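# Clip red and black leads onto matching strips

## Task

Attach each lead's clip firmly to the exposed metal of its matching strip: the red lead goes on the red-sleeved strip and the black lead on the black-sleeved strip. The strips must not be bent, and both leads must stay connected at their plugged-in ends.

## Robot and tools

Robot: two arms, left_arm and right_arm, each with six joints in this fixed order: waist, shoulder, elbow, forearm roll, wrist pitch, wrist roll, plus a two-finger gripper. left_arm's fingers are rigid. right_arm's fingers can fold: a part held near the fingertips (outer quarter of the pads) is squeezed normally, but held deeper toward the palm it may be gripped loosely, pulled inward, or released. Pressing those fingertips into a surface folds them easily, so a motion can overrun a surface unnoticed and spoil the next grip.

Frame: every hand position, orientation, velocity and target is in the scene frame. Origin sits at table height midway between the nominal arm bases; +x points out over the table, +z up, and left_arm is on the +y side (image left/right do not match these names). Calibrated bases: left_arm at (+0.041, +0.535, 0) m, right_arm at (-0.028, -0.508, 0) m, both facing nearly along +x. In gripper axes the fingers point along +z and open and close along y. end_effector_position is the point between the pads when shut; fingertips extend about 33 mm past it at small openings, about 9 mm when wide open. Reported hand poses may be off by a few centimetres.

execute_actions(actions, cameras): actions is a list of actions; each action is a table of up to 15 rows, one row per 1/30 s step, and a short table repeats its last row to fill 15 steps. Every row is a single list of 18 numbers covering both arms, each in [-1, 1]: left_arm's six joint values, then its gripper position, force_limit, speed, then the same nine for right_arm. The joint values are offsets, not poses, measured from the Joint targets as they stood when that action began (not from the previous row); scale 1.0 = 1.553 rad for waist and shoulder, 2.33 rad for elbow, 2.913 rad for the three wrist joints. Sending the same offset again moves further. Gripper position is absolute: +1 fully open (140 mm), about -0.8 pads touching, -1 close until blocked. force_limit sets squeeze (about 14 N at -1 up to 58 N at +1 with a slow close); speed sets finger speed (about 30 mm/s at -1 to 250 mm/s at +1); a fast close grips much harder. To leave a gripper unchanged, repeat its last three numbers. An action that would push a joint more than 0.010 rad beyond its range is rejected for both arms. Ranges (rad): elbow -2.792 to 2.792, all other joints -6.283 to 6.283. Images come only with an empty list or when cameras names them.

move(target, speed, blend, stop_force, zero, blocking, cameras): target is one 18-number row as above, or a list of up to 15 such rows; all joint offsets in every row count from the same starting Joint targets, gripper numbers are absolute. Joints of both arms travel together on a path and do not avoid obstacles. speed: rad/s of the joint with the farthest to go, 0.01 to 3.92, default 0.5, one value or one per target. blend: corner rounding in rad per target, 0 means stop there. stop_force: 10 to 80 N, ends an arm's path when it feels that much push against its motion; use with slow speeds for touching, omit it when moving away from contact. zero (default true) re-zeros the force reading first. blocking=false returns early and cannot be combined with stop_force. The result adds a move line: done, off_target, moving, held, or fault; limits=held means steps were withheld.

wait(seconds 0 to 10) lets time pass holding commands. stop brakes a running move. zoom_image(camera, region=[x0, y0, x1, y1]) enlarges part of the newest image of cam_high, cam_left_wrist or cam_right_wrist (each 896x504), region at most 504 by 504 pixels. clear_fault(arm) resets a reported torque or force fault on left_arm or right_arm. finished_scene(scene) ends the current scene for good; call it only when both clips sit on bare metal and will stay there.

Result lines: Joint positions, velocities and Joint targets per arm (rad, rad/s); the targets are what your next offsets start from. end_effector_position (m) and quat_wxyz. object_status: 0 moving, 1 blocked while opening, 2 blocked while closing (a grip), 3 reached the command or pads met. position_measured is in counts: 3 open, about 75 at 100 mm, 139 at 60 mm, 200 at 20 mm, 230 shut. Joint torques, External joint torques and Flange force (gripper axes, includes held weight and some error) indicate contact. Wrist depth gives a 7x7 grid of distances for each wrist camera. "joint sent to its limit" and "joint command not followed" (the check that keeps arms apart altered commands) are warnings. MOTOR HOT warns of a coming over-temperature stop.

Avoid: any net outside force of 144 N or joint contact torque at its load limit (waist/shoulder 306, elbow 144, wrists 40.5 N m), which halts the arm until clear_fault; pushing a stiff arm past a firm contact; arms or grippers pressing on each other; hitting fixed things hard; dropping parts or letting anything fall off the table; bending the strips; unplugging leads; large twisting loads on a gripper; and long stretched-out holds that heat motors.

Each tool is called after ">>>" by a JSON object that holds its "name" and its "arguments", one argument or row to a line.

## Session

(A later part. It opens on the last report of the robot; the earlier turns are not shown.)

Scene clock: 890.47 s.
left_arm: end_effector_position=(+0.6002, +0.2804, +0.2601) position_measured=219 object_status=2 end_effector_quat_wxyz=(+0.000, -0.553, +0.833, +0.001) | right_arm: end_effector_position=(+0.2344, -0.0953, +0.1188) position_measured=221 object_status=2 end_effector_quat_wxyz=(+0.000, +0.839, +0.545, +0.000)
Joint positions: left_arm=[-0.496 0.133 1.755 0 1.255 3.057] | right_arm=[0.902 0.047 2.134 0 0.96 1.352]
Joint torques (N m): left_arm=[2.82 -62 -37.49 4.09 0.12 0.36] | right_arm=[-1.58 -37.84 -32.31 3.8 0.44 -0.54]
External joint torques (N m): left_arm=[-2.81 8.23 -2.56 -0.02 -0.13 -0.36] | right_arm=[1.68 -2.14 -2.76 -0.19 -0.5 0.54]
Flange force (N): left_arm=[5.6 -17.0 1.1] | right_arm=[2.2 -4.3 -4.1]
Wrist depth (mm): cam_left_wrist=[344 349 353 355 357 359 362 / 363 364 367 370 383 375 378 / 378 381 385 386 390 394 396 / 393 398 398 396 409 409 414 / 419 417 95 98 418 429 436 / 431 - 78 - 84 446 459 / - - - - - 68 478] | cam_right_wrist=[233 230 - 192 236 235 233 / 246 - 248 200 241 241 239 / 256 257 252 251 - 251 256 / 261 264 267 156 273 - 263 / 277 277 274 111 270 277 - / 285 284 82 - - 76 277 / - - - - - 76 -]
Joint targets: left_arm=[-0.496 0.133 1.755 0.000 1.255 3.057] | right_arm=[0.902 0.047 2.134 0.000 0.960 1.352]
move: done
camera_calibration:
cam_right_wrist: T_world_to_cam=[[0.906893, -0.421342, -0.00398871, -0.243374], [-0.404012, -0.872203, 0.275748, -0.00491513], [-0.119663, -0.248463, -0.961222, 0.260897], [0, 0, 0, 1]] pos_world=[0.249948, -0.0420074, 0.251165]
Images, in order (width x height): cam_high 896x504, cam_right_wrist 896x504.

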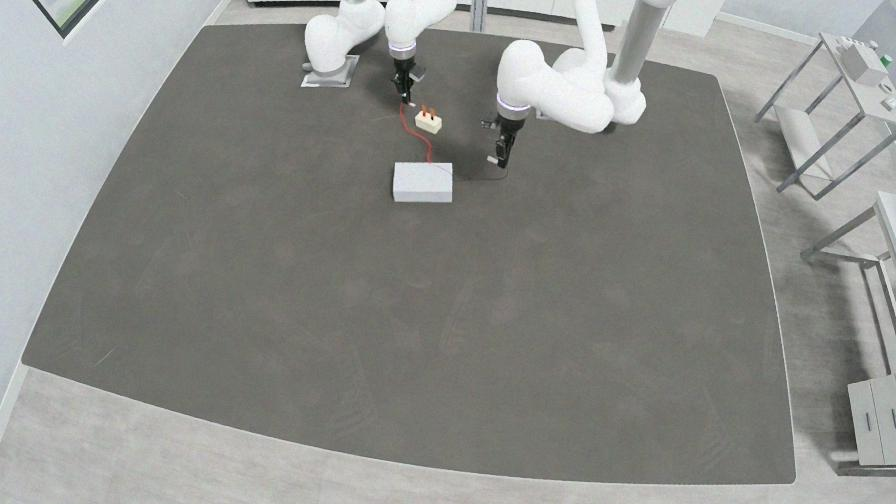

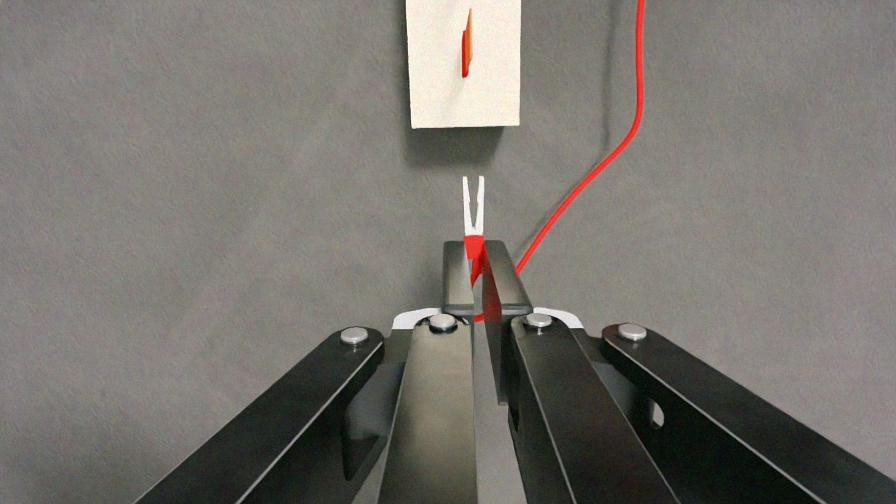

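>>> {"name": "move", "arguments": {
  "target": [0, 0, 0, 0, 0, 0, -1, -1, -1, 0.010049, 0.029293, -0.021381, 0, 0.001485, 0.008952, -1, -1, -1],
  "speed": 0.016,
  "cameras": ["cam_right_wrist", "cam_high"]
}}

>>> {"name": "zoom_image", "arguments": {
  "camera": "cam_right_wrist",
  "region": [440, 70, 510, 170]
}}

>>> {"name": "zoom_image", "arguments": {
  "camera": "cam_right_wrist",
  "region": [440, 130, 510, 230]
}}

Scene clock: 957.77 s.
left_arm: end_effector_position=(+0.6002, +0.2804, +0.2601) position_measured=219 object_status=2 end_effector_quat_wxyz=(+0.000, -0.553, +0.833, +0.001) | right_arm: end_effector_position=(+0.2451, -0.0674, +0.1187) position_measured=221 object_status=2 end_effector_quat_wxyz=(+0.000, +0.841, +0.540, +0.000)
Joint positions: left_arm=[-0.496 0.133 1.755 0 1.255 3.057] | right_arm=[0.918 0.093 2.084 0 0.964 1.378]
Joint torques (N m): left_arm=[2.56 -61.56 -37.59 4.13 0.1 0.39] | right_arm=[-3.24 -42.5 -33.17 3.8 0.29 -0.39]
External joint torques (N m): left_arm=[-2.52 7.65 -2.48 -0.06 -0.11 -0.39] | right_arm=[3.28 -2.55 -1.92 -0.19 -0.34 0.39]
Flange force (N): left_arm=[5.2 -16.0 0.9] | right_arm=[0.7 -7.1 -3.9]
Wrist depth (mm): cam_left_wrist=[347 347 353 356 361 360 364 / 356 366 366 371 374 377 378 / 378 380 388 388 388 391 385 / 395 398 402 163 412 409 414 / 417 416 - 98 105 432 434 / 436 - 78 - 83 - 458 / - - - - - 68 479] | cam_right_wrist=[234 234 237 191 - 234 - / 241 241 243 204 241 241 - / 256 253 249 207 249 253 254 / 262 - 262 157 258 261 264 / - - - 111 122 272 - / 290 - 82 - - 76 284 / - - - - - 76 -]
Joint targets: left_arm=[-0.496 0.133 1.755 0.000 1.255 3.057] | right_arm=[0.918 0.093 2.084 0.000 0.964 1.378]
move: done
camera_calibration:
cam_right_wrist: T_world_to_cam=[[0.902452, -0.430771, -0.00407845, -0.240771], [-0.413058, -0.867954, 0.275754, 0.0262929], [-0.122327, -0.24717, -0.96122, 0.269758], [0, 0, 0, 1]] pos_world=[0.261144, -0.0142203, 0.251064]
Images, in order (width x height): cam_high 896x504, cam_right_wrist 896x504.

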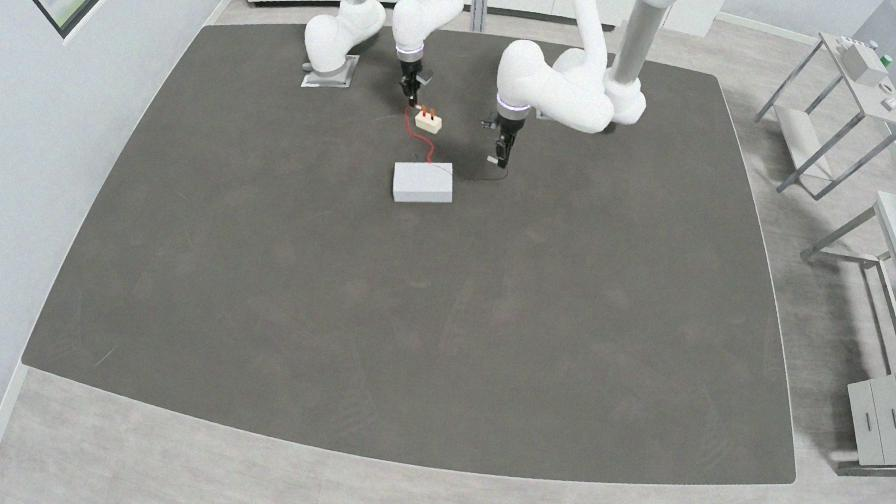

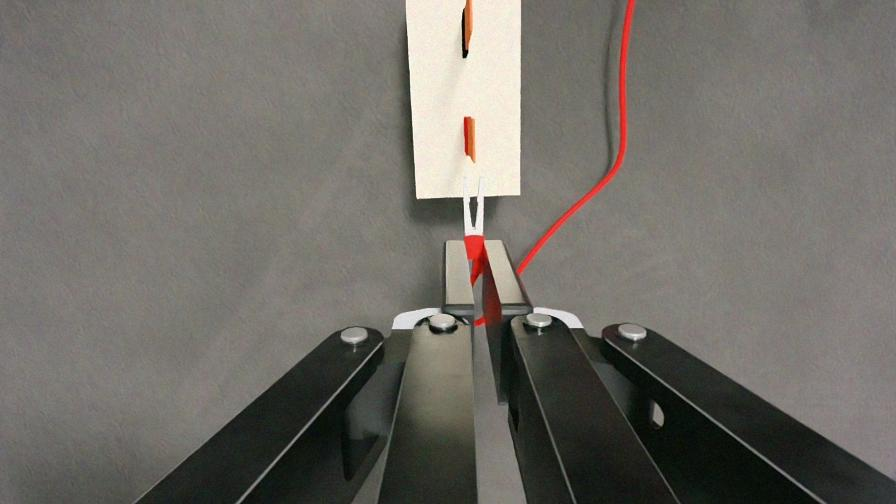

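Scaled by 5.040 from the camera's 896x504 image, which has a finer 1280x720 frame.

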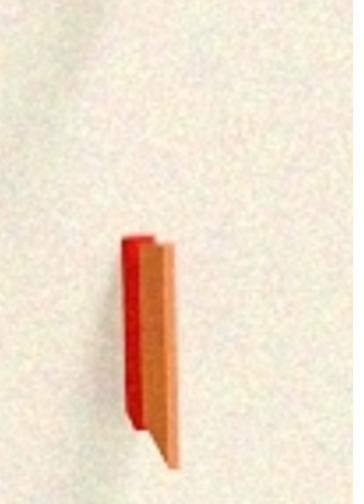

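Scaled by 5.040 from the camera's 896x504 image, which has a finer 1280x720 frame.

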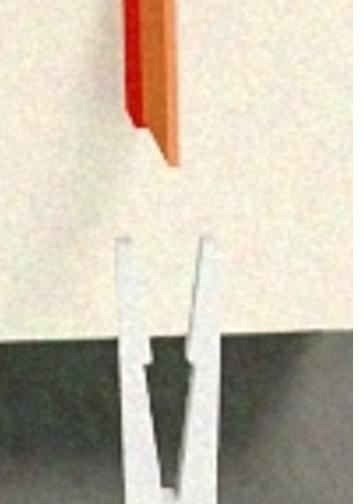

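>>> {"name": "execute_actions", "arguments": {
  "actions": [],
  "cameras": ["cam_right_wrist", "cam_high"]
}}

Scene clock: 987.97 s.
left_arm: end_effector_position=(+0.6002, +0.2804, +0.2601) position_measured=219 object_status=2 end_effector_quat_wxyz=(+0.000, -0.553, +0.833, +0.001) | right_arm: end_effector_position=(+0.2452, -0.0673, +0.1187) position_measured=221 object_status=2 end_effector_quat_wxyz=(+0.000, +0.841, +0.540, +0.000)
Joint positions: left_arm=[-0.496 0.133 1.755 0 1.255 3.057] | right_arm=[0.918 0.093 2.084 0 0.964 1.378]
Joint velocities: within noise
Joint torques (N m): left_arm=[2.57 -62.19 -37.51 4.11 0.14 0.33] | right_arm=[-1.76 -41.92 -33.2 3.8 0.33 -0.56]
External joint torques (N m): left_arm=[-2.5 7.95 -2.68 -0.03 -0.15 -0.33] | right_arm=[1.8 -2.8 -1.75 -0.2 -0.39 0.56]
Flange force (N): left_arm=[5.1 -16.8 0.9] | right_arm=[-0.5 -4.6 -3.9]
Wrist depth (mm): cam_left_wrist=[348 350 352 358 357 361 362 / 363 364 369 371 371 382 380 / 377 381 380 385 388 392 400 / 395 398 400 394 411 412 415 / 411 416 411 98 120 428 433 / 432 - 79 - 84 450 458 / - - - - - 68 470] | cam_right_wrist=[235 232 - 193 232 233 232 / - 242 242 198 - 241 243 / - 252 - 207 253 253 251 / 265 - 264 156 260 268 - / - 275 - 111 106 - 274 / - 285 82 - - 76 - / - - - - - 76 -]
Joint targets: left_arm=[-0.496 0.133 1.755 0.000 1.255 3.057] | right_arm=[0.918 0.093 2.084 0.000 0.964 1.378]
Tool commands: left_gripper/position=-1.0 left_gripper/force_limit=-1.0 left_gripper/speed=-1.0 right_gripper/position=-1.0 right_gripper/force_limit=-1.0 right_gripper/speed=-1.0
camera_calibration:
cam_right_wrist: T_world_to_cam=[[0.902452, -0.430771, -0.00407845, -0.240819], [-0.413058, -0.867954, 0.275754, 0.026421], [-0.122327, -0.24717, -0.96122, 0.269795], [0, 0, 0, 1]] pos_world=[0.261244, -0.0141203, 0.251064]
Images, in order (width x height): cam_high 896x504, cam_right_wrist 896x504.

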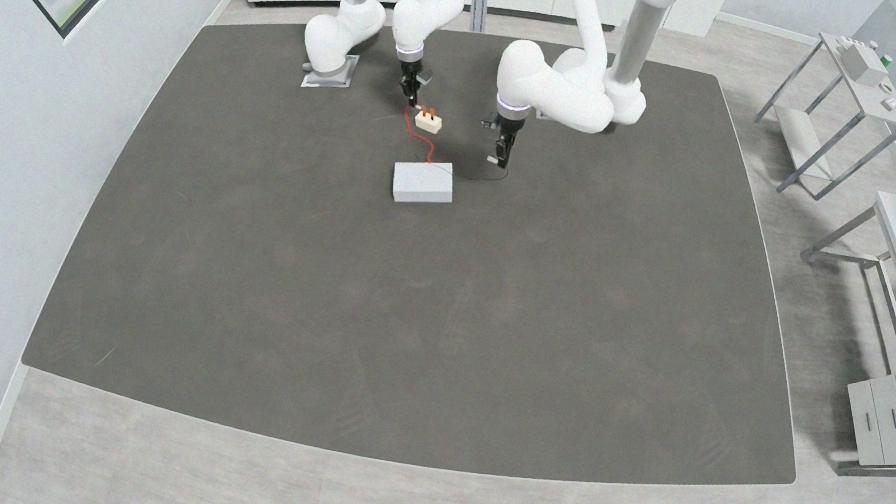

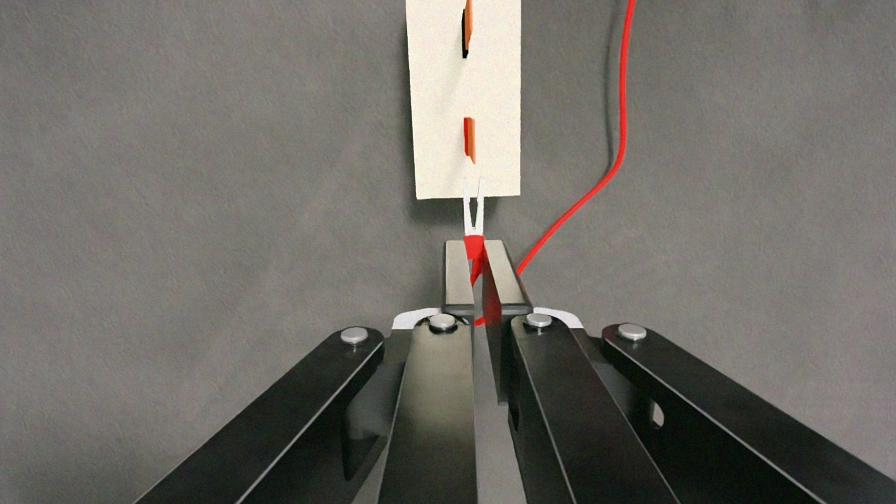

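>>> {"name": "move", "arguments": {
  "target": [0,0,0,0,0,0,-1,-1,-1,0.002084,0.007745,-0.005852,0,0.000551,0.001111,-1,-1,-1],
  "speed": 0.01,
  "stop_force": 12,
  "cameras": ["cam_right_wrist"]
}}

>>> {"name": "zoom_image", "arguments": {
  "camera": "cam_right_wrist",
  "region": [440, 110, 510, 210]
}}

Scene clock: 1011.07 s.
left_arm: end_effector_position=(+0.6002, +0.2804, +0.2601) position_measured=219 object_status=2 end_effector_quat_wxyz=(+0.000, -0.553, +0.833, +0.001) | right_arm: end_effector_position=(+0.2483, -0.0599, +0.1187) position_measured=221 object_status=2 end_effector_quat_wxyz=(+0.000, +0.841, +0.540, +0.000)
Joint positions: left_arm=[-0.496 0.133 1.755 0 1.255 3.057] | right_arm=[0.921 0.105 2.071 0 0.966 1.381]
Joint torques (N m): left_arm=[2.61 -61.82 -37.54 4.06 0.11 0.33] | right_arm=[-2.22 -43.18 -33.21 3.78 0.34 -0.53]
External joint torques (N m): left_arm=[-2.57 8.08 -2.41 0 -0.11 -0.33] | right_arm=[2.31 -2.71 -1.84 -0.18 -0.41 0.53]
Flange force (N): left_arm=[5.2 -16.5 1.2] | right_arm=[0.0 -5.4 -3.8]
Wrist depth (mm): cam_left_wrist=[348 351 352 356 357 361 363 / 362 365 367 368 374 376 377 / 378 380 384 386 390 392 397 / 396 399 401 395 406 410 415 / 412 416 95 98 417 432 434 / 440 - 79 - 84 451 459 / - - - - - 68 478] | cam_right_wrist=[234 233 235 191 - - 234 / 242 244 241 200 - 243 241 / 256 251 253 204 - 255 252 / 263 268 263 169 262 265 264 / 275 - 271 111 271 - - / 289 - 82 - - 76 290 / - - - - - 76 -]
Joint targets: left_arm=[-0.496 0.133 1.755 0.000 1.255 3.057] | right_arm=[0.921 0.105 2.071 0.000 0.966 1.381]
move: done
camera_calibration:
cam_right_wrist: T_world_to_cam=[[0.902452, -0.430771, -0.00407845, -0.240471], [-0.413058, -0.867954, 0.275754, 0.0340376], [-0.122327, -0.24717, -0.96122, 0.271979], [0, 0, 0, 1]] pos_world=[0.264344, -0.00682028, 0.251064]
Images, in order (width x height): cam_right_wrist 896x504.

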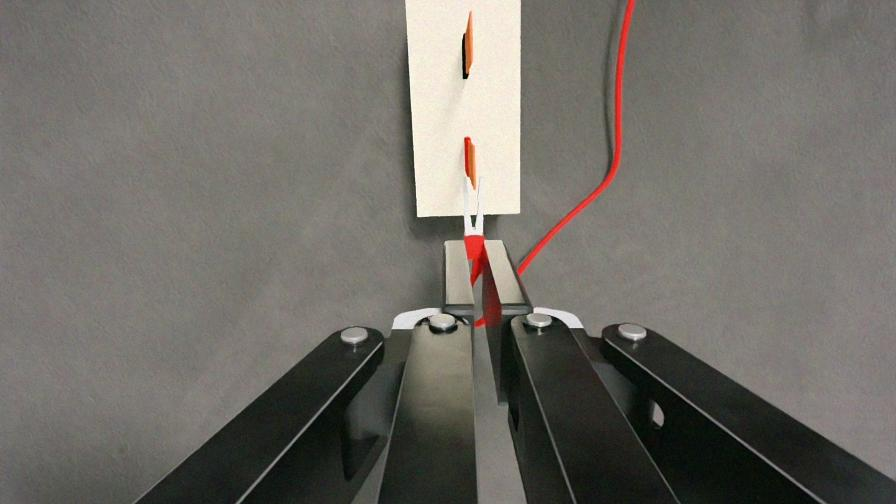

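Scaled by 5.040 from the camera's 896x504 image, which has a finer 1280x720 frame.

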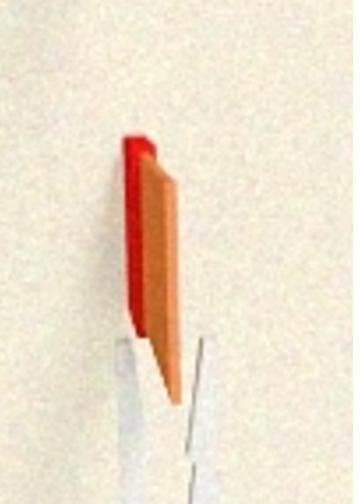

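>>> {"name": "move", "arguments": {
  "target": [0,0,0,0,0,0,-1,-1,-1,0.001522,0.005778,-0.004419,0,0.000454,0.000811,-1,-1,-1],
  "speed": 0.01,
  "stop_force": 12,
  "cameras": ["cam_right_wrist"]
}}

>>> {"name": "zoom_image", "arguments": {
  "camera": "cam_right_wrist",
  "region": [440, 140, 510, 240]
}}

Scene clock: 1047.00 s.
left_arm: end_effector_position=(+0.6002, +0.2804, +0.2601) position_measured=219 object_status=2 end_effector_quat_wxyz=(+0.000, -0.553, +0.833, +0.001) | right_arm: end_effector_position=(+0.2507, -0.0544, +0.1187) position_measured=221 object_status=2 end_effector_quat_wxyz=(+0.000, +0.841, +0.540, +0.000)
Joint positions: left_arm=[-0.496 0.133 1.755 0 1.255 3.057] | right_arm=[0.924 0.114 2.06 0 0.967 1.384]
Joint torques (N m): left_arm=[2.73 -61.86 -37.47 4.04 0.15 0.38] | right_arm=[-1.91 -44.32 -33.31 3.8 0.31 -0.53]
External joint torques (N m): left_arm=[-2.67 8.05 -2.46 0.02 -0.15 -0.38] | right_arm=[1.98 -2.69 -1.8 -0.2 -0.38 0.53]
Flange force (N): left_arm=[5.4 -16.5 1.2] | right_arm=[-0.1 -4.8 -3.8]
Wrist depth (mm): cam_left_wrist=[348 350 352 356 361 361 362 / 362 365 368 368 372 377 376 / 378 381 384 385 388 392 398 / 395 398 397 396 409 410 416 / 415 415 413 98 417 429 436 / - - 79 - 84 447 461 / - - - - - 68 477] | cam_right_wrist=[231 235 237 191 235 237 233 / 244 245 243 199 242 239 239 / 252 251 244 207 250 255 251 / - - 263 169 - 264 - / - 277 271 110 106 266 - / 296 - 82 - - 76 - / - - - - - 76 -]
Joint targets: left_arm=[-0.496 0.133 1.755 0.000 1.255 3.057] | right_arm=[0.924 0.114 2.060 0.000 0.967 1.384]
move: done
camera_calibration:
cam_right_wrist: T_world_to_cam=[[0.902452, -0.430771, -0.00407845, -0.240225], [-0.413058, -0.867954, 0.275754, 0.0398894], [-0.122327, -0.24717, -0.96122, 0.273656], [0, 0, 0, 1]] pos_world=[0.266744, -0.00122028, 0.251064]
Images, in order (width x height): cam_right_wrist 896x504.

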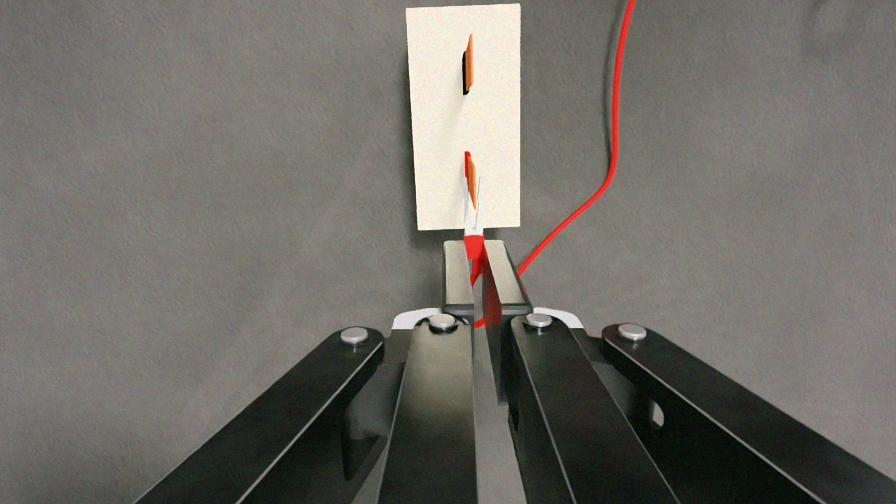

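Scaled by 5.040 from the camera's 896x504 image, which has a finer 1280x720 frame.

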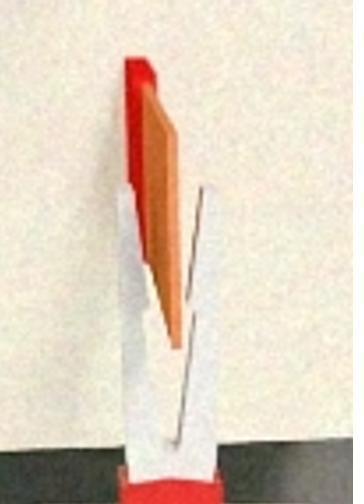

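>>> {"name": "zoom_image", "arguments": {
  "camera": "cam_right_wrist",
  "region": [455, 148, 490, 198]
}}

>>> {"name": "zoom_image", "arguments": {
  "camera": "cam_right_wrist",
  "region": [455, 190, 490, 240]
}}

Scaled by 10.080 from the camera's 896x504 image, which has a finer 1280x720 frame.

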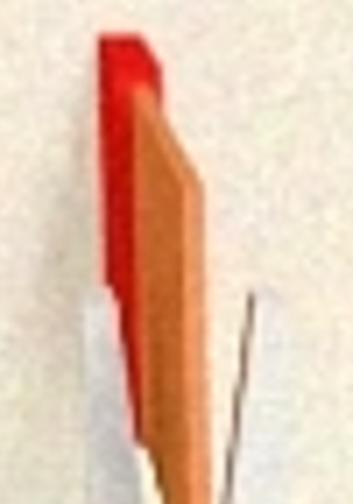

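Scaled by 10.080 from the camera's 896x504 image, which has a finer 1280x720 frame.

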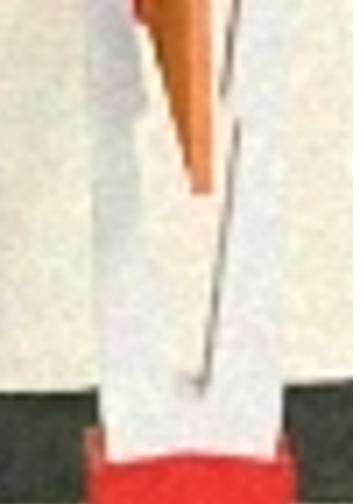

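>>> {"name": "move", "arguments": {
  "target": [0,0,0,0,0,0,-1,-1,-1,0.001120,0.004317,-0.003332,0,0.000364,0.000597,-1,-1,-1],
  "speed": 0.01,
  "stop_force": 12,
  "cameras": ["cam_right_wrist"]
}}

>>> {"name": "zoom_image", "arguments": {
  "camera": "cam_right_wrist",
  "region": [455, 160, 490, 210]
}}

>>> {"name": "zoom_image", "arguments": {
  "camera": "cam_right_wrist",
  "region": [455, 190, 490, 240]
}}

Scene clock: 1124.03 s.
left_arm: end_effector_position=(+0.6002, +0.2804, +0.2601) position_measured=219 object_status=2 end_effector_quat_wxyz=(+0.000, -0.553, +0.833, +0.001) | right_arm: end_effector_position=(+0.2525, -0.0503, +0.1187) position_measured=221 object_status=2 end_effector_quat_wxyz=(+0.000, +0.841, +0.540, +0.000)
Joint positions: left_arm=[-0.496 0.133 1.755 0 1.255 3.057] | right_arm=[0.925 0.121 2.053 0 0.968 1.385]
Joint torques (N m): left_arm=[2.55 -61.84 -37.25 4.01 0.12 0.42] | right_arm=[-1.84 -44.74 -33.32 3.77 0.34 -0.53]
External joint torques (N m): left_arm=[-2.52 7.95 -2.75 0.06 -0.13 -0.42] | right_arm=[1.96 -2.77 -1.72 -0.17 -0.39 0.53]
Flange force (N): left_arm=[5.3 -16.9 0.7] | right_arm=[-0.4 -4.7 -3.7]
Wrist depth (mm): cam_left_wrist=[349 351 352 353 358 360 363 / 362 366 368 368 374 377 378 / 380 380 385 385 388 393 396 / 396 398 400 396 406 411 414 / 416 419 411 98 102 432 439 / 433 - 79 - 84 452 458 / - - - - - 68 471] | cam_right_wrist=[233 233 235 193 231 230 232 / 242 243 244 198 - - 243 / 252 250 250 208 254 - 247 / - 266 259 156 262 267 - / - 277 271 111 111 274 277 / 291 - 82 - - 76 286 / - - - - - 76 -]
Joint targets: left_arm=[-0.496 0.133 1.755 0.000 1.255 3.057] | right_arm=[0.925 0.121 2.053 0.000 0.968 1.385]
move: done
camera_calibration:
cam_right_wrist: T_world_to_cam=[[0.902452, -0.430771, -0.00407845, -0.240083], [-0.413058, -0.867954, 0.275754, 0.0441915], [-0.122327, -0.24717, -0.96122, 0.27489], [0, 0, 0, 1]] pos_world=[0.268544, 0.00287972, 0.251064]
Images, in order (width x height): cam_right_wrist 896x504.

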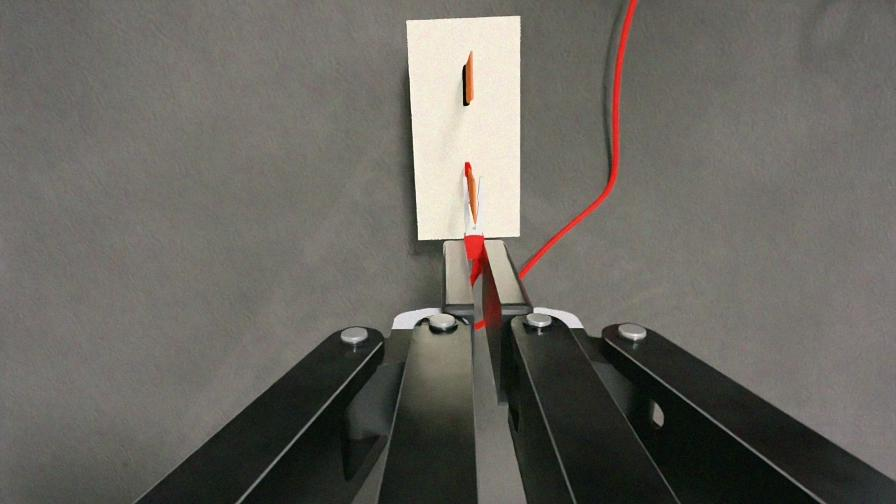

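Scaled by 10.080 from the camera's 896x504 image, which has a finer 1280x720 frame.

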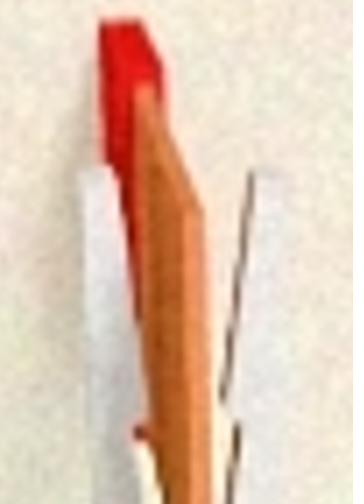

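Scaled by 10.080 from the camera's 896x504 image, which has a finer 1280x720 frame.

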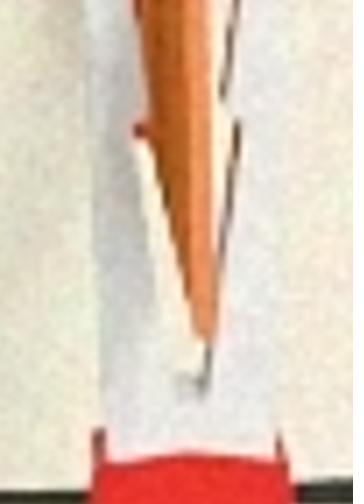

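>>> {"name": "execute_actions", "arguments": {
  "actions": [
    [[0,0,0,0,0,0,-1,-1,-1,0,0,0,0,0,0,-0.6,-1,-1]],
    [[0,0,0,0,0,0,-1,-1,-1,0,0,0,0,0,0,-0.6,-1,-1]]
  ],
  "cameras": ["cam_right_wrist"]
}}

>>> {"name": "zoom_image", "arguments": {
  "camera": "cam_right_wrist",
  "region": [430, 140, 530, 270]
}}

Scene clock: 1140.93 s.
left_arm: end_effector_position=(+0.6002, +0.2804, +0.2601) position_measured=219 object_status=2 end_effector_quat_wxyz=(+0.000, -0.553, +0.833, +0.001) | right_arm: end_effector_position=(+0.2525, -0.0503, +0.1187) position_measured=205 object_status=3 end_effector_quat_wxyz=(+0.000, +0.841, +0.540, +0.000)
Joint positions: left_arm=[-0.496 0.133 1.755 0 1.255 3.057] | right_arm=[0.925 0.121 2.053 0 0.968 1.385]
Joint torques (N m): left_arm=[2.74 -62.24 -37.54 4.03 0.21 0.33] | right_arm=[-1.71 -44.96 -33.19 3.82 0.33 -0.54]
External joint torques (N m): left_arm=[-2.71 8.44 -2.47 0.03 -0.22 -0.33] | right_arm=[1.66 -2.81 -2.03 -0.21 -0.39 0.54]
External joint torques at the end of the 1st action: left_arm=[-2.17 8.04 -2.5 0 -0.15 -0.4] | right_arm=[1.8 -2.87 -1.81 -0.19 -0.36 0.54]
Flange force (N): left_arm=[5.4 -17.2 1.5] | right_arm=[0.0 -4.1 -4.1]
Flange force at the end of the 1st action (N): left_arm=[4.6 -16.7 1.1] | right_arm=[-0.4 -4.4 -4.0]
Wrist depth (mm): cam_left_wrist=[349 348 352 355 362 364 365 / 361 366 366 370 377 377 378 / 376 381 385 386 390 391 396 / 396 398 398 396 404 411 418 / 413 416 413 98 105 431 436 / 430 - 79 - 84 452 456 / - - - - - 68 476] | cam_right_wrist=[- - 231 192 233 232 233 / - 238 239 197 241 245 243 / 251 - 256 210 252 251 251 / - 268 265 170 259 - 266 / - 272 - 111 113 271 271 / - - 87 - - 80 - / - - - - - - -]
Joint targets: left_arm=[-0.496 0.133 1.755 0.000 1.255 3.057] | right_arm=[0.925 0.121 2.053 0.000 0.968 1.385]
camera_calibration:
cam_right_wrist: T_world_to_cam=[[0.902452, -0.430771, -0.00407845, -0.240083], [-0.413058, -0.867954, 0.275754, 0.0441915], [-0.122327, -0.24717, -0.96122, 0.27489], [0, 0, 0, 1]] pos_world=[0.268544, 0.00287972, 0.251064]
Images, in order (width x height): cam_right_wrist 896x504.

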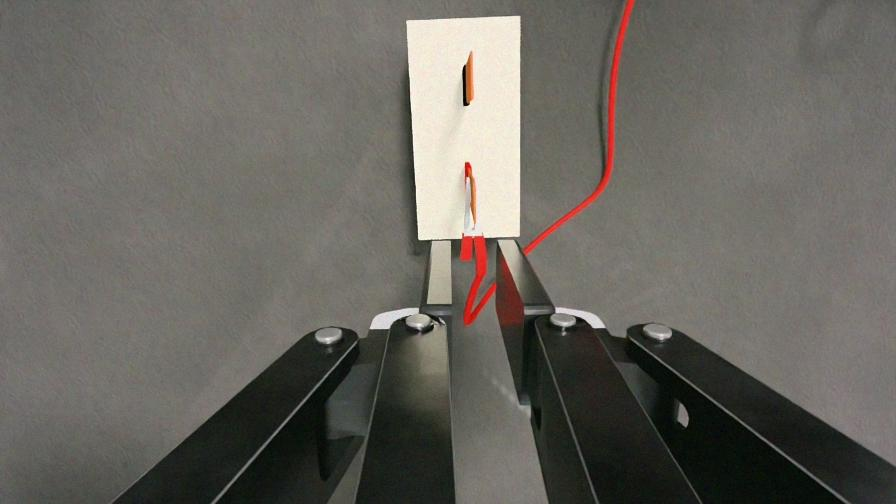

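Scaled by 3.877 from the camera's 896x504 image, which has a finer 1280x720 frame.

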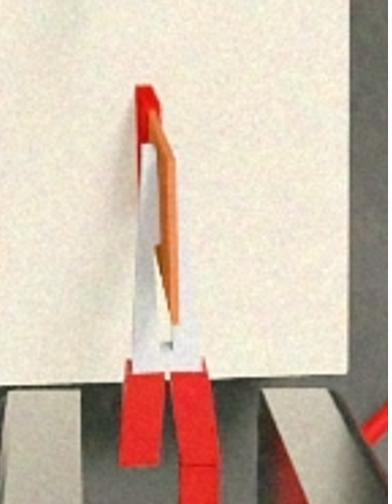

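>>> {"name": "execute_actions", "arguments": {
  "actions": [
    [[0,0,0,0,0,0,-1,-1,-1,0,0,0,0,0,0,-0.4,-1,-1]],
    [[0,0,0,0,0,0,-1,-1,-1,0,0,0,0,0,0,-0.4,-1,-1]]
  ],
  "cameras": ["cam_right_wrist"]
}}

>>> {"name": "zoom_image", "arguments": {
  "camera": "cam_right_wrist",
  "region": [430, 140, 530, 270]
}}

Scene clock: 1161.87 s.
left_arm: end_effector_position=(+0.6002, +0.2804, +0.2601) position_measured=219 object_status=2 end_effector_quat_wxyz=(+0.000, -0.553, +0.833, +0.001) | right_arm: end_effector_position=(+0.2525, -0.0503, +0.1187) position_measured=179 object_status=3 end_effector_quat_wxyz=(+0.000, +0.841, +0.540, +0.000)
Joint positions: left_arm=[-0.496 0.133 1.755 0 1.255 3.057] | right_arm=[0.925 0.121 2.053 0 0.968 1.385]
Joint torques (N m): left_arm=[2.45 -61.67 -37.45 4.08 0.19 0.38] | right_arm=[-1.83 -45.07 -33.24 3.8 0.32 -0.52]
External joint torques (N m): left_arm=[-2.37 7.61 -2.63 0 -0.19 -0.38] | right_arm=[1.95 -2.84 -1.74 -0.2 -0.36 0.52]
External joint torques at the end of the 1st action: left_arm=[-2.03 7.62 -2.49 -0.04 -0.14 -0.39] | right_arm=[1.79 -2.9 -1.78 -0.21 -0.37 0.52]
Flange force (N): left_arm=[4.9 -16.2 0.8] | right_arm=[-0.5 -4.7 -3.9]
Flange force at the end of the 1st action (N): left_arm=[4.4 -16.0 0.9] | right_arm=[-0.5 -4.4 -4.0]
Wrist depth (mm): cam_left_wrist=[348 350 352 356 359 362 362 / 363 364 367 366 372 370 379 / 379 383 385 385 390 390 396 / 396 397 402 395 406 411 414 / 412 414 412 98 418 431 438 / 438 - 78 - 84 - 456 / - - - - - 68 477] | cam_right_wrist=[235 234 - 193 233 233 - / - 243 243 199 - - 237 / 252 253 251 207 256 - - / 264 263 264 212 261 261 264 / 278 - 100 117 117 273 - / - 78 91 - - - 290 / - - - 300 - - -]
Joint targets: left_arm=[-0.496 0.133 1.755 0.000 1.255 3.057] | right_arm=[0.925 0.121 2.053 0.000 0.968 1.385]
camera_calibration:
cam_right_wrist: T_world_to_cam=[[0.902452, -0.430771, -0.00407845, -0.240083], [-0.413058, -0.867954, 0.275754, 0.0441915], [-0.122327, -0.24717, -0.96122, 0.27489], [0, 0, 0, 1]] pos_world=[0.268544, 0.00287972, 0.251064]
Images, in order (width x height): cam_right_wrist 896x504.

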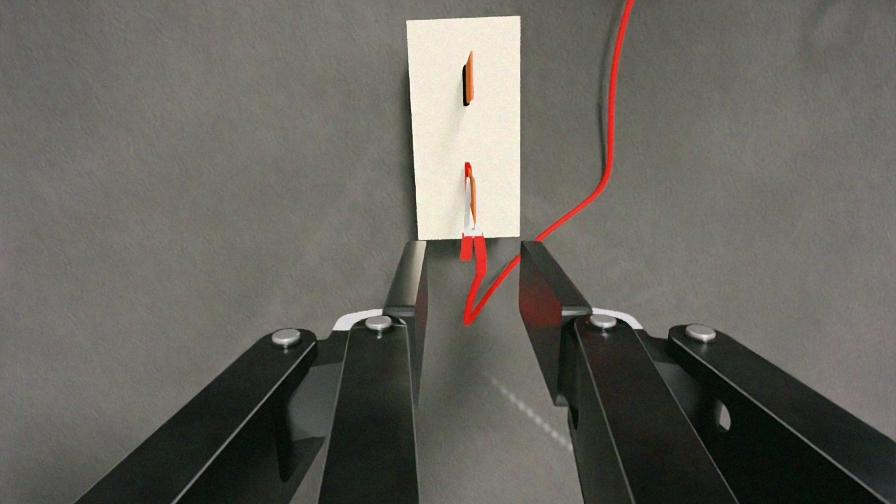

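Scaled by 3.877 from the camera's 896x504 image, which has a finer 1280x720 frame.

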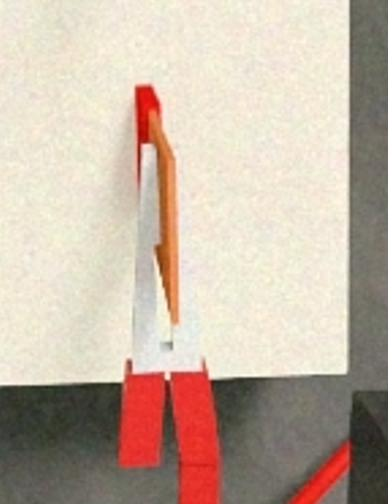

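>>> {"name": "move", "arguments": {
  "target": [0,0,0,0,0,0,-1,-1,-1,0,-0.025927,-0.018547,0,0.028657,0,-0.4,-1,-1],
  "speed": 0.04,
  "cameras": ["cam_right_wrist"]
}}

Scene clock: 1168.83 s.
left_arm: end_effector_position=(+0.6002, +0.2804, +0.2601) position_measured=219 object_status=2 end_effector_quat_wxyz=(+0.000, -0.553, +0.833, +0.001) | right_arm: end_effector_position=(+0.2525, -0.0503, +0.1607) position_measured=179 object_status=3 end_effector_quat_wxyz=(+0.000, +0.841, +0.540, +0.000)
Joint positions: left_arm=[-0.496 0.133 1.755 0 1.255 3.057] | right_arm=[0.925 0.08 2.009 0 1.051 1.385]
Joint torques (N m): left_arm=[1.78 -61.7 -37.64 4.05 0.12 0.39] | right_arm=[-1.96 -43.2 -34.36 3.97 0.41 -0.55]
External joint torques (N m): left_arm=[-1.74 7.87 -2.33 0 -0.13 -0.39] | right_arm=[1.98 -2.44 -2.74 -0.16 -0.48 0.55]
Flange force (N): left_arm=[3.9 -16.2 1.2] | right_arm=[1.7 -4.6 -4.2]
Wrist depth (mm): cam_left_wrist=[347 351 351 353 356 360 362 / 360 364 365 369 378 378 377 / 377 379 383 385 390 392 396 / 395 399 408 395 405 412 408 / 413 416 95 98 105 430 426 / 432 - 79 - 84 445 456 / - - - - - 68 476] | cam_right_wrist=[- - - - 277 - 271 / - 279 276 - - - - / 294 - - 251 - - 295 / 305 307 307 - - 305 310 / - - 123 315 114 318 322 / - 78 91 334 - - - / - - - - - - -]
Joint targets: left_arm=[-0.496 0.133 1.755 0.000 1.255 3.057] | right_arm=[0.925 0.080 2.009 0.000 1.052 1.385]
move: done
camera_calibration:
cam_right_wrist: T_world_to_cam=[[0.902452, -0.430771, -0.00407845, -0.239912], [-0.413058, -0.867954, 0.275754, 0.0326099], [-0.122327, -0.24717, -0.96122, 0.315261], [0, 0, 0, 1]] pos_world=[0.268544, 0.00287972, 0.293064]
Images, in order (width x height): cam_right_wrist 896x504.

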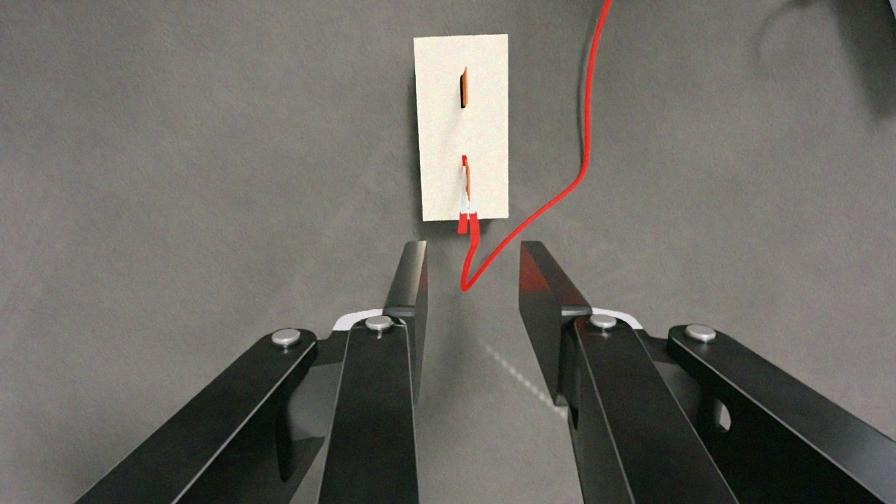

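>>> {"name": "move", "arguments": {
  "target": [
    [0,0,0,0,0,0,-1,-1,-1,0,-0.058308,-0.075861,0,0.091764,0,-0.4,-1,-1],
    [0,0,0,0,0,0,-1,-1,-1,-0.7247,-0.042866,-0.085785,0,0.091609,-0.2583,-0.4,-1,-1]
  ],
  "speed": [0.1, 0.3],
  "cameras": ["cam_high", "cam_left_wrist"]
}}

>>> {"name": "zoom_image", "arguments": {
  "camera": "cam_high",
  "region": [380, 90, 520, 210]
}}

>>> {"name": "zoom_image", "arguments": {
  "camera": "cam_left_wrist",
  "region": [200, 0, 700, 300]
}}

Scene clock: 1190.43 s.
left_arm: end_effector_position=(+0.6002, +0.2804, +0.2601) position_measured=219 object_status=2 end_effector_quat_wxyz=(+0.000, -0.553, +0.833, +0.001) | right_arm: end_effector_position=(+0.5199, -0.5662, +0.3003) position_measured=179 object_status=3 end_effector_quat_wxyz=(+0.000, +0.927, +0.375, +0.000)
Joint positions: left_arm=[-0.496 0.133 1.755 0 1.255 3.057] | right_arm=[-0.2 0.014 1.809 0 1.318 0.633]
Joint torques (N m): left_arm=[2.87 -61.83 -37.4 4.12 0.19 0.4] | right_arm=[-2.32 -40.02 -39.07 4.44 0.33 -0.69]
External joint torques (N m): left_arm=[-2.86 8.13 -2.57 -0.06 -0.2 -0.4] | right_arm=[2.43 -3.04 -2.29 -0.16 -0.37 0.69]
Flange force (N): left_arm=[5.8 -16.8 1.2] | right_arm=[3.8 -4.2 -3.9]
Wrist depth (mm): cam_left_wrist=[349 349 350 354 358 360 362 / 362 366 367 369 371 370 379 / 382 375 - 387 391 392 395 / 396 398 403 398 408 409 419 / 415 416 411 98 418 428 436 / 431 - 78 - 84 450 458 / - - - - - 68 474] | cam_right_wrist=[406 - - - - - 396 / - - - 416 423 425 - / - - 451 - - 434 - / 448 - 452 - - 450 - / 489 471 98 - 117 468 493 / - 78 91 - - - 490 / - - - - - - -]
Joint targets: left_arm=[-0.496 0.133 1.755 0.000 1.255 3.057] | right_arm=[-0.200 0.014 1.809 0.000 1.318 0.633]
move: done
camera_calibration:
cam_left_wrist: T_world_to_cam=[[-0.942389, 0.334169, 0.0153205, 0.474806], [0.326551, 0.909039, 0.258866, -0.497875], [0.0725779, 0.248955, -0.965792, 0.283253], [0, 0, 0, 1]] pos_world=[0.589476, 0.223405, 0.395172]
Images, in order (width x height): cam_high 896x504, cam_left_wrist 896x504.

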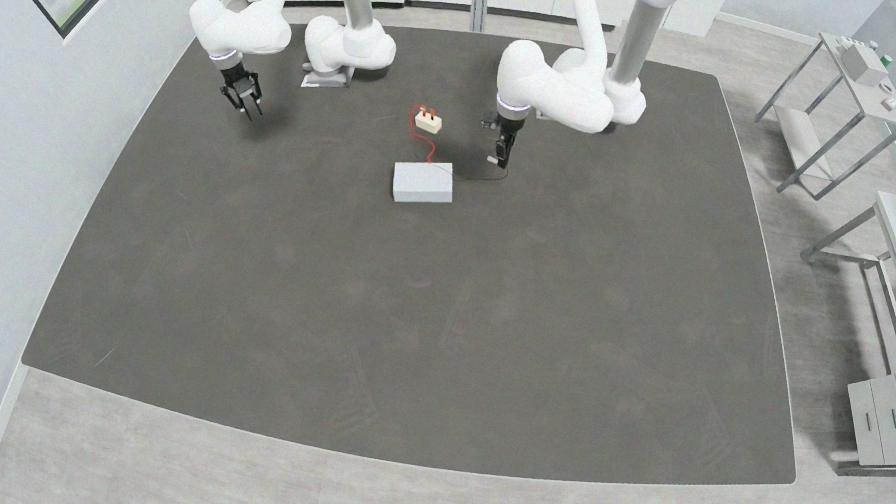

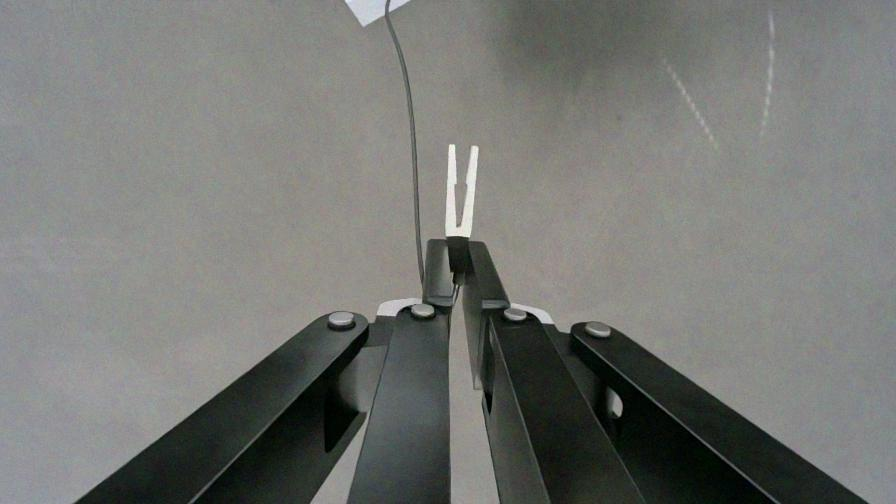

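Scaled by 3.600 from the camera's 896x504 image, which has a finer 1280x720 frame.

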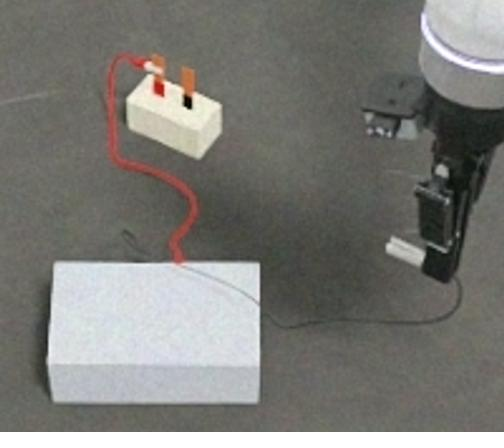

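Scaled by 1.008 from the camera's 896x504 image, which has a finer 1280x720 frame.

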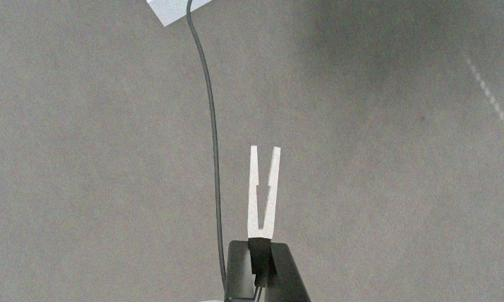

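>>> {"name": "move", "arguments": {
  "target": [-0.390524,-0.093393,0.066641,0,-0.003514,-0.205204,-1,-1,-1,0,0,0,0,0,0,-0.4,-1,-1],
  "speed": 0.15,
  "cameras": ["cam_high", "cam_left_wrist"]
}}

>>> {"name": "zoom_image", "arguments": {
  "camera": "cam_high",
  "region": [380, 60, 520, 210]
}}

>>> {"name": "zoom_image", "arguments": {
  "camera": "cam_left_wrist",
  "region": [300, 0, 620, 260]
}}

Scene clock: 1228.53 s.
left_arm: end_effector_position=(+0.3132, +0.0883, +0.2602) position_measured=219 object_status=2 end_effector_quat_wxyz=(+0.000, -0.549, +0.836, +0.001) | right_arm: end_effector_position=(+0.5199, -0.5663, +0.3003) position_measured=179 object_status=3 end_effector_quat_wxyz=(+0.000, +0.927, +0.375, +0.000)
Joint positions: left_arm=[-1.102 -0.012 1.91 0 1.245 2.46] | right_arm=[-0.2 0.014 1.809 0 1.318 0.633]
Joint torques (N m): left_arm=[0.9 -46.5 -37.52 4.05 0.16 0.29] | right_arm=[-2 -40.21 -39.17 4.42 0.33 -0.54]
External joint torques (N m): left_arm=[-0.79 7.63 -2.44 0.02 -0.2 -0.29] | right_arm=[2.1 -2.94 -2.21 -0.14 -0.37 0.54]
Flange force (N): left_arm=[11.0 -12.0 1.3] | right_arm=[3.2 -3.7 -3.7]
Wrist depth (mm): cam_left_wrist=[349 350 353 349 357 362 362 / 303 363 374 366 373 375 378 / 311 358 385 381 388 392 398 / 327 334 400 163 410 412 416 / 330 341 414 98 419 426 441 / 435 - 78 - 83 - 445 / - - - - - 68 398] | cam_right_wrist=[- 403 399 - 411 400 401 / - 420 - - 429 425 - / 423 - - 432 434 - - / - - 454 452 446 - - / 475 475 98 474 122 105 465 / 500 78 91 - - - - / - - - 522 - - -]
Joint targets: left_arm=[-1.102 -0.012 1.910 0.000 1.245 2.460] | right_arm=[-0.200 0.014 1.809 0.000 1.318 0.633]
move: done
camera_calibration:
cam_left_wrist: T_world_to_cam=[[-0.939371, 0.342582, 0.0148277, 0.267095], [0.334498, 0.905972, 0.259472, -0.231797], [0.0754571, 0.248701, -0.965637, 0.35105], [0, 0, 0, 1]] pos_world=[0.301947, 0.0311934, 0.395172]
Images, in order (width x height): cam_high 896x504, cam_left_wrist 896x504.

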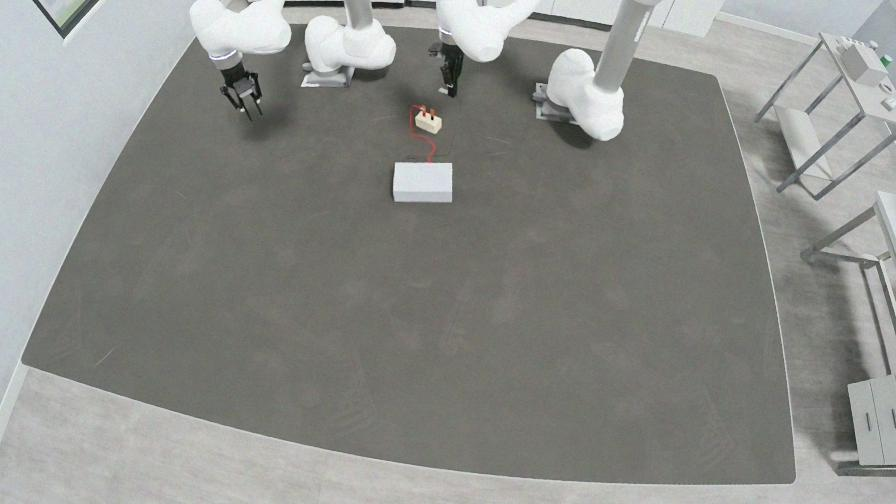

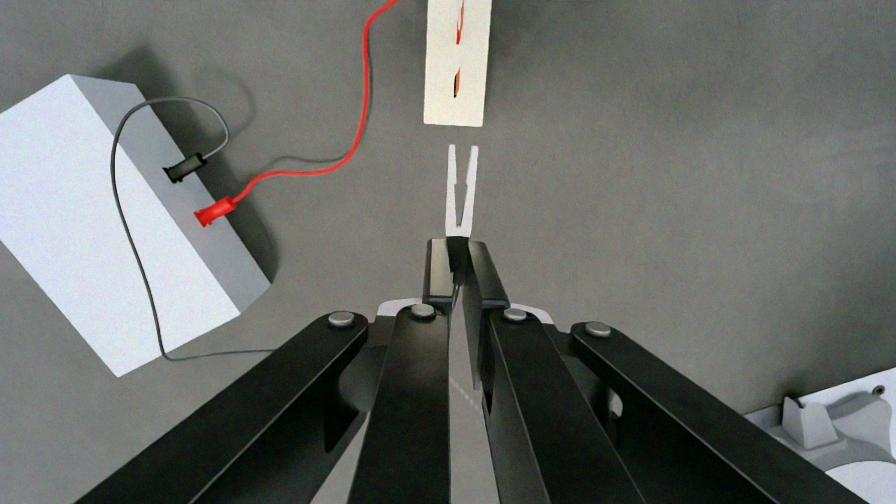

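Scaled by 3.360 from the camera's 896x504 image, which has a finer 1280x720 frame.

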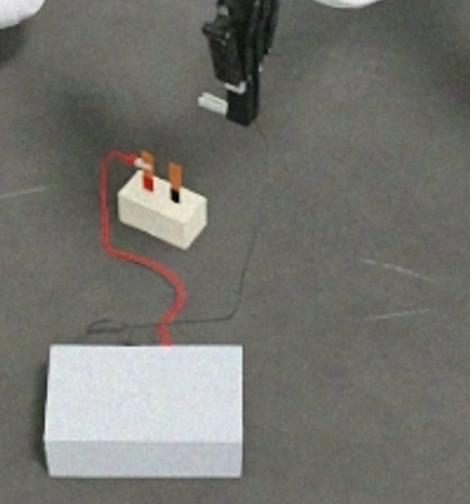

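Scaled by 1.575 from the camera's 896x504 image, which has a finer 1280x720 frame.

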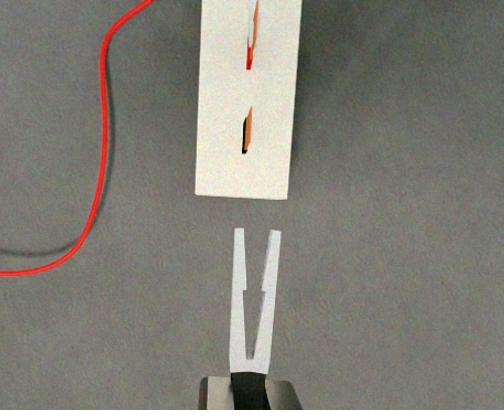

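>>> {"name": "zoom_image", "arguments": {
  "camera": "cam_left_wrist",
  "region": [420, 40, 500, 160]
}}

Scaled by 4.200 from the camera's 896x504 image, which has a finer 1280x720 frame.

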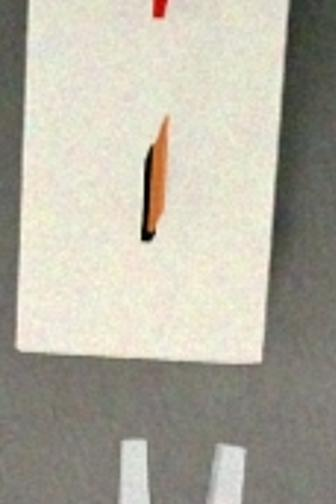

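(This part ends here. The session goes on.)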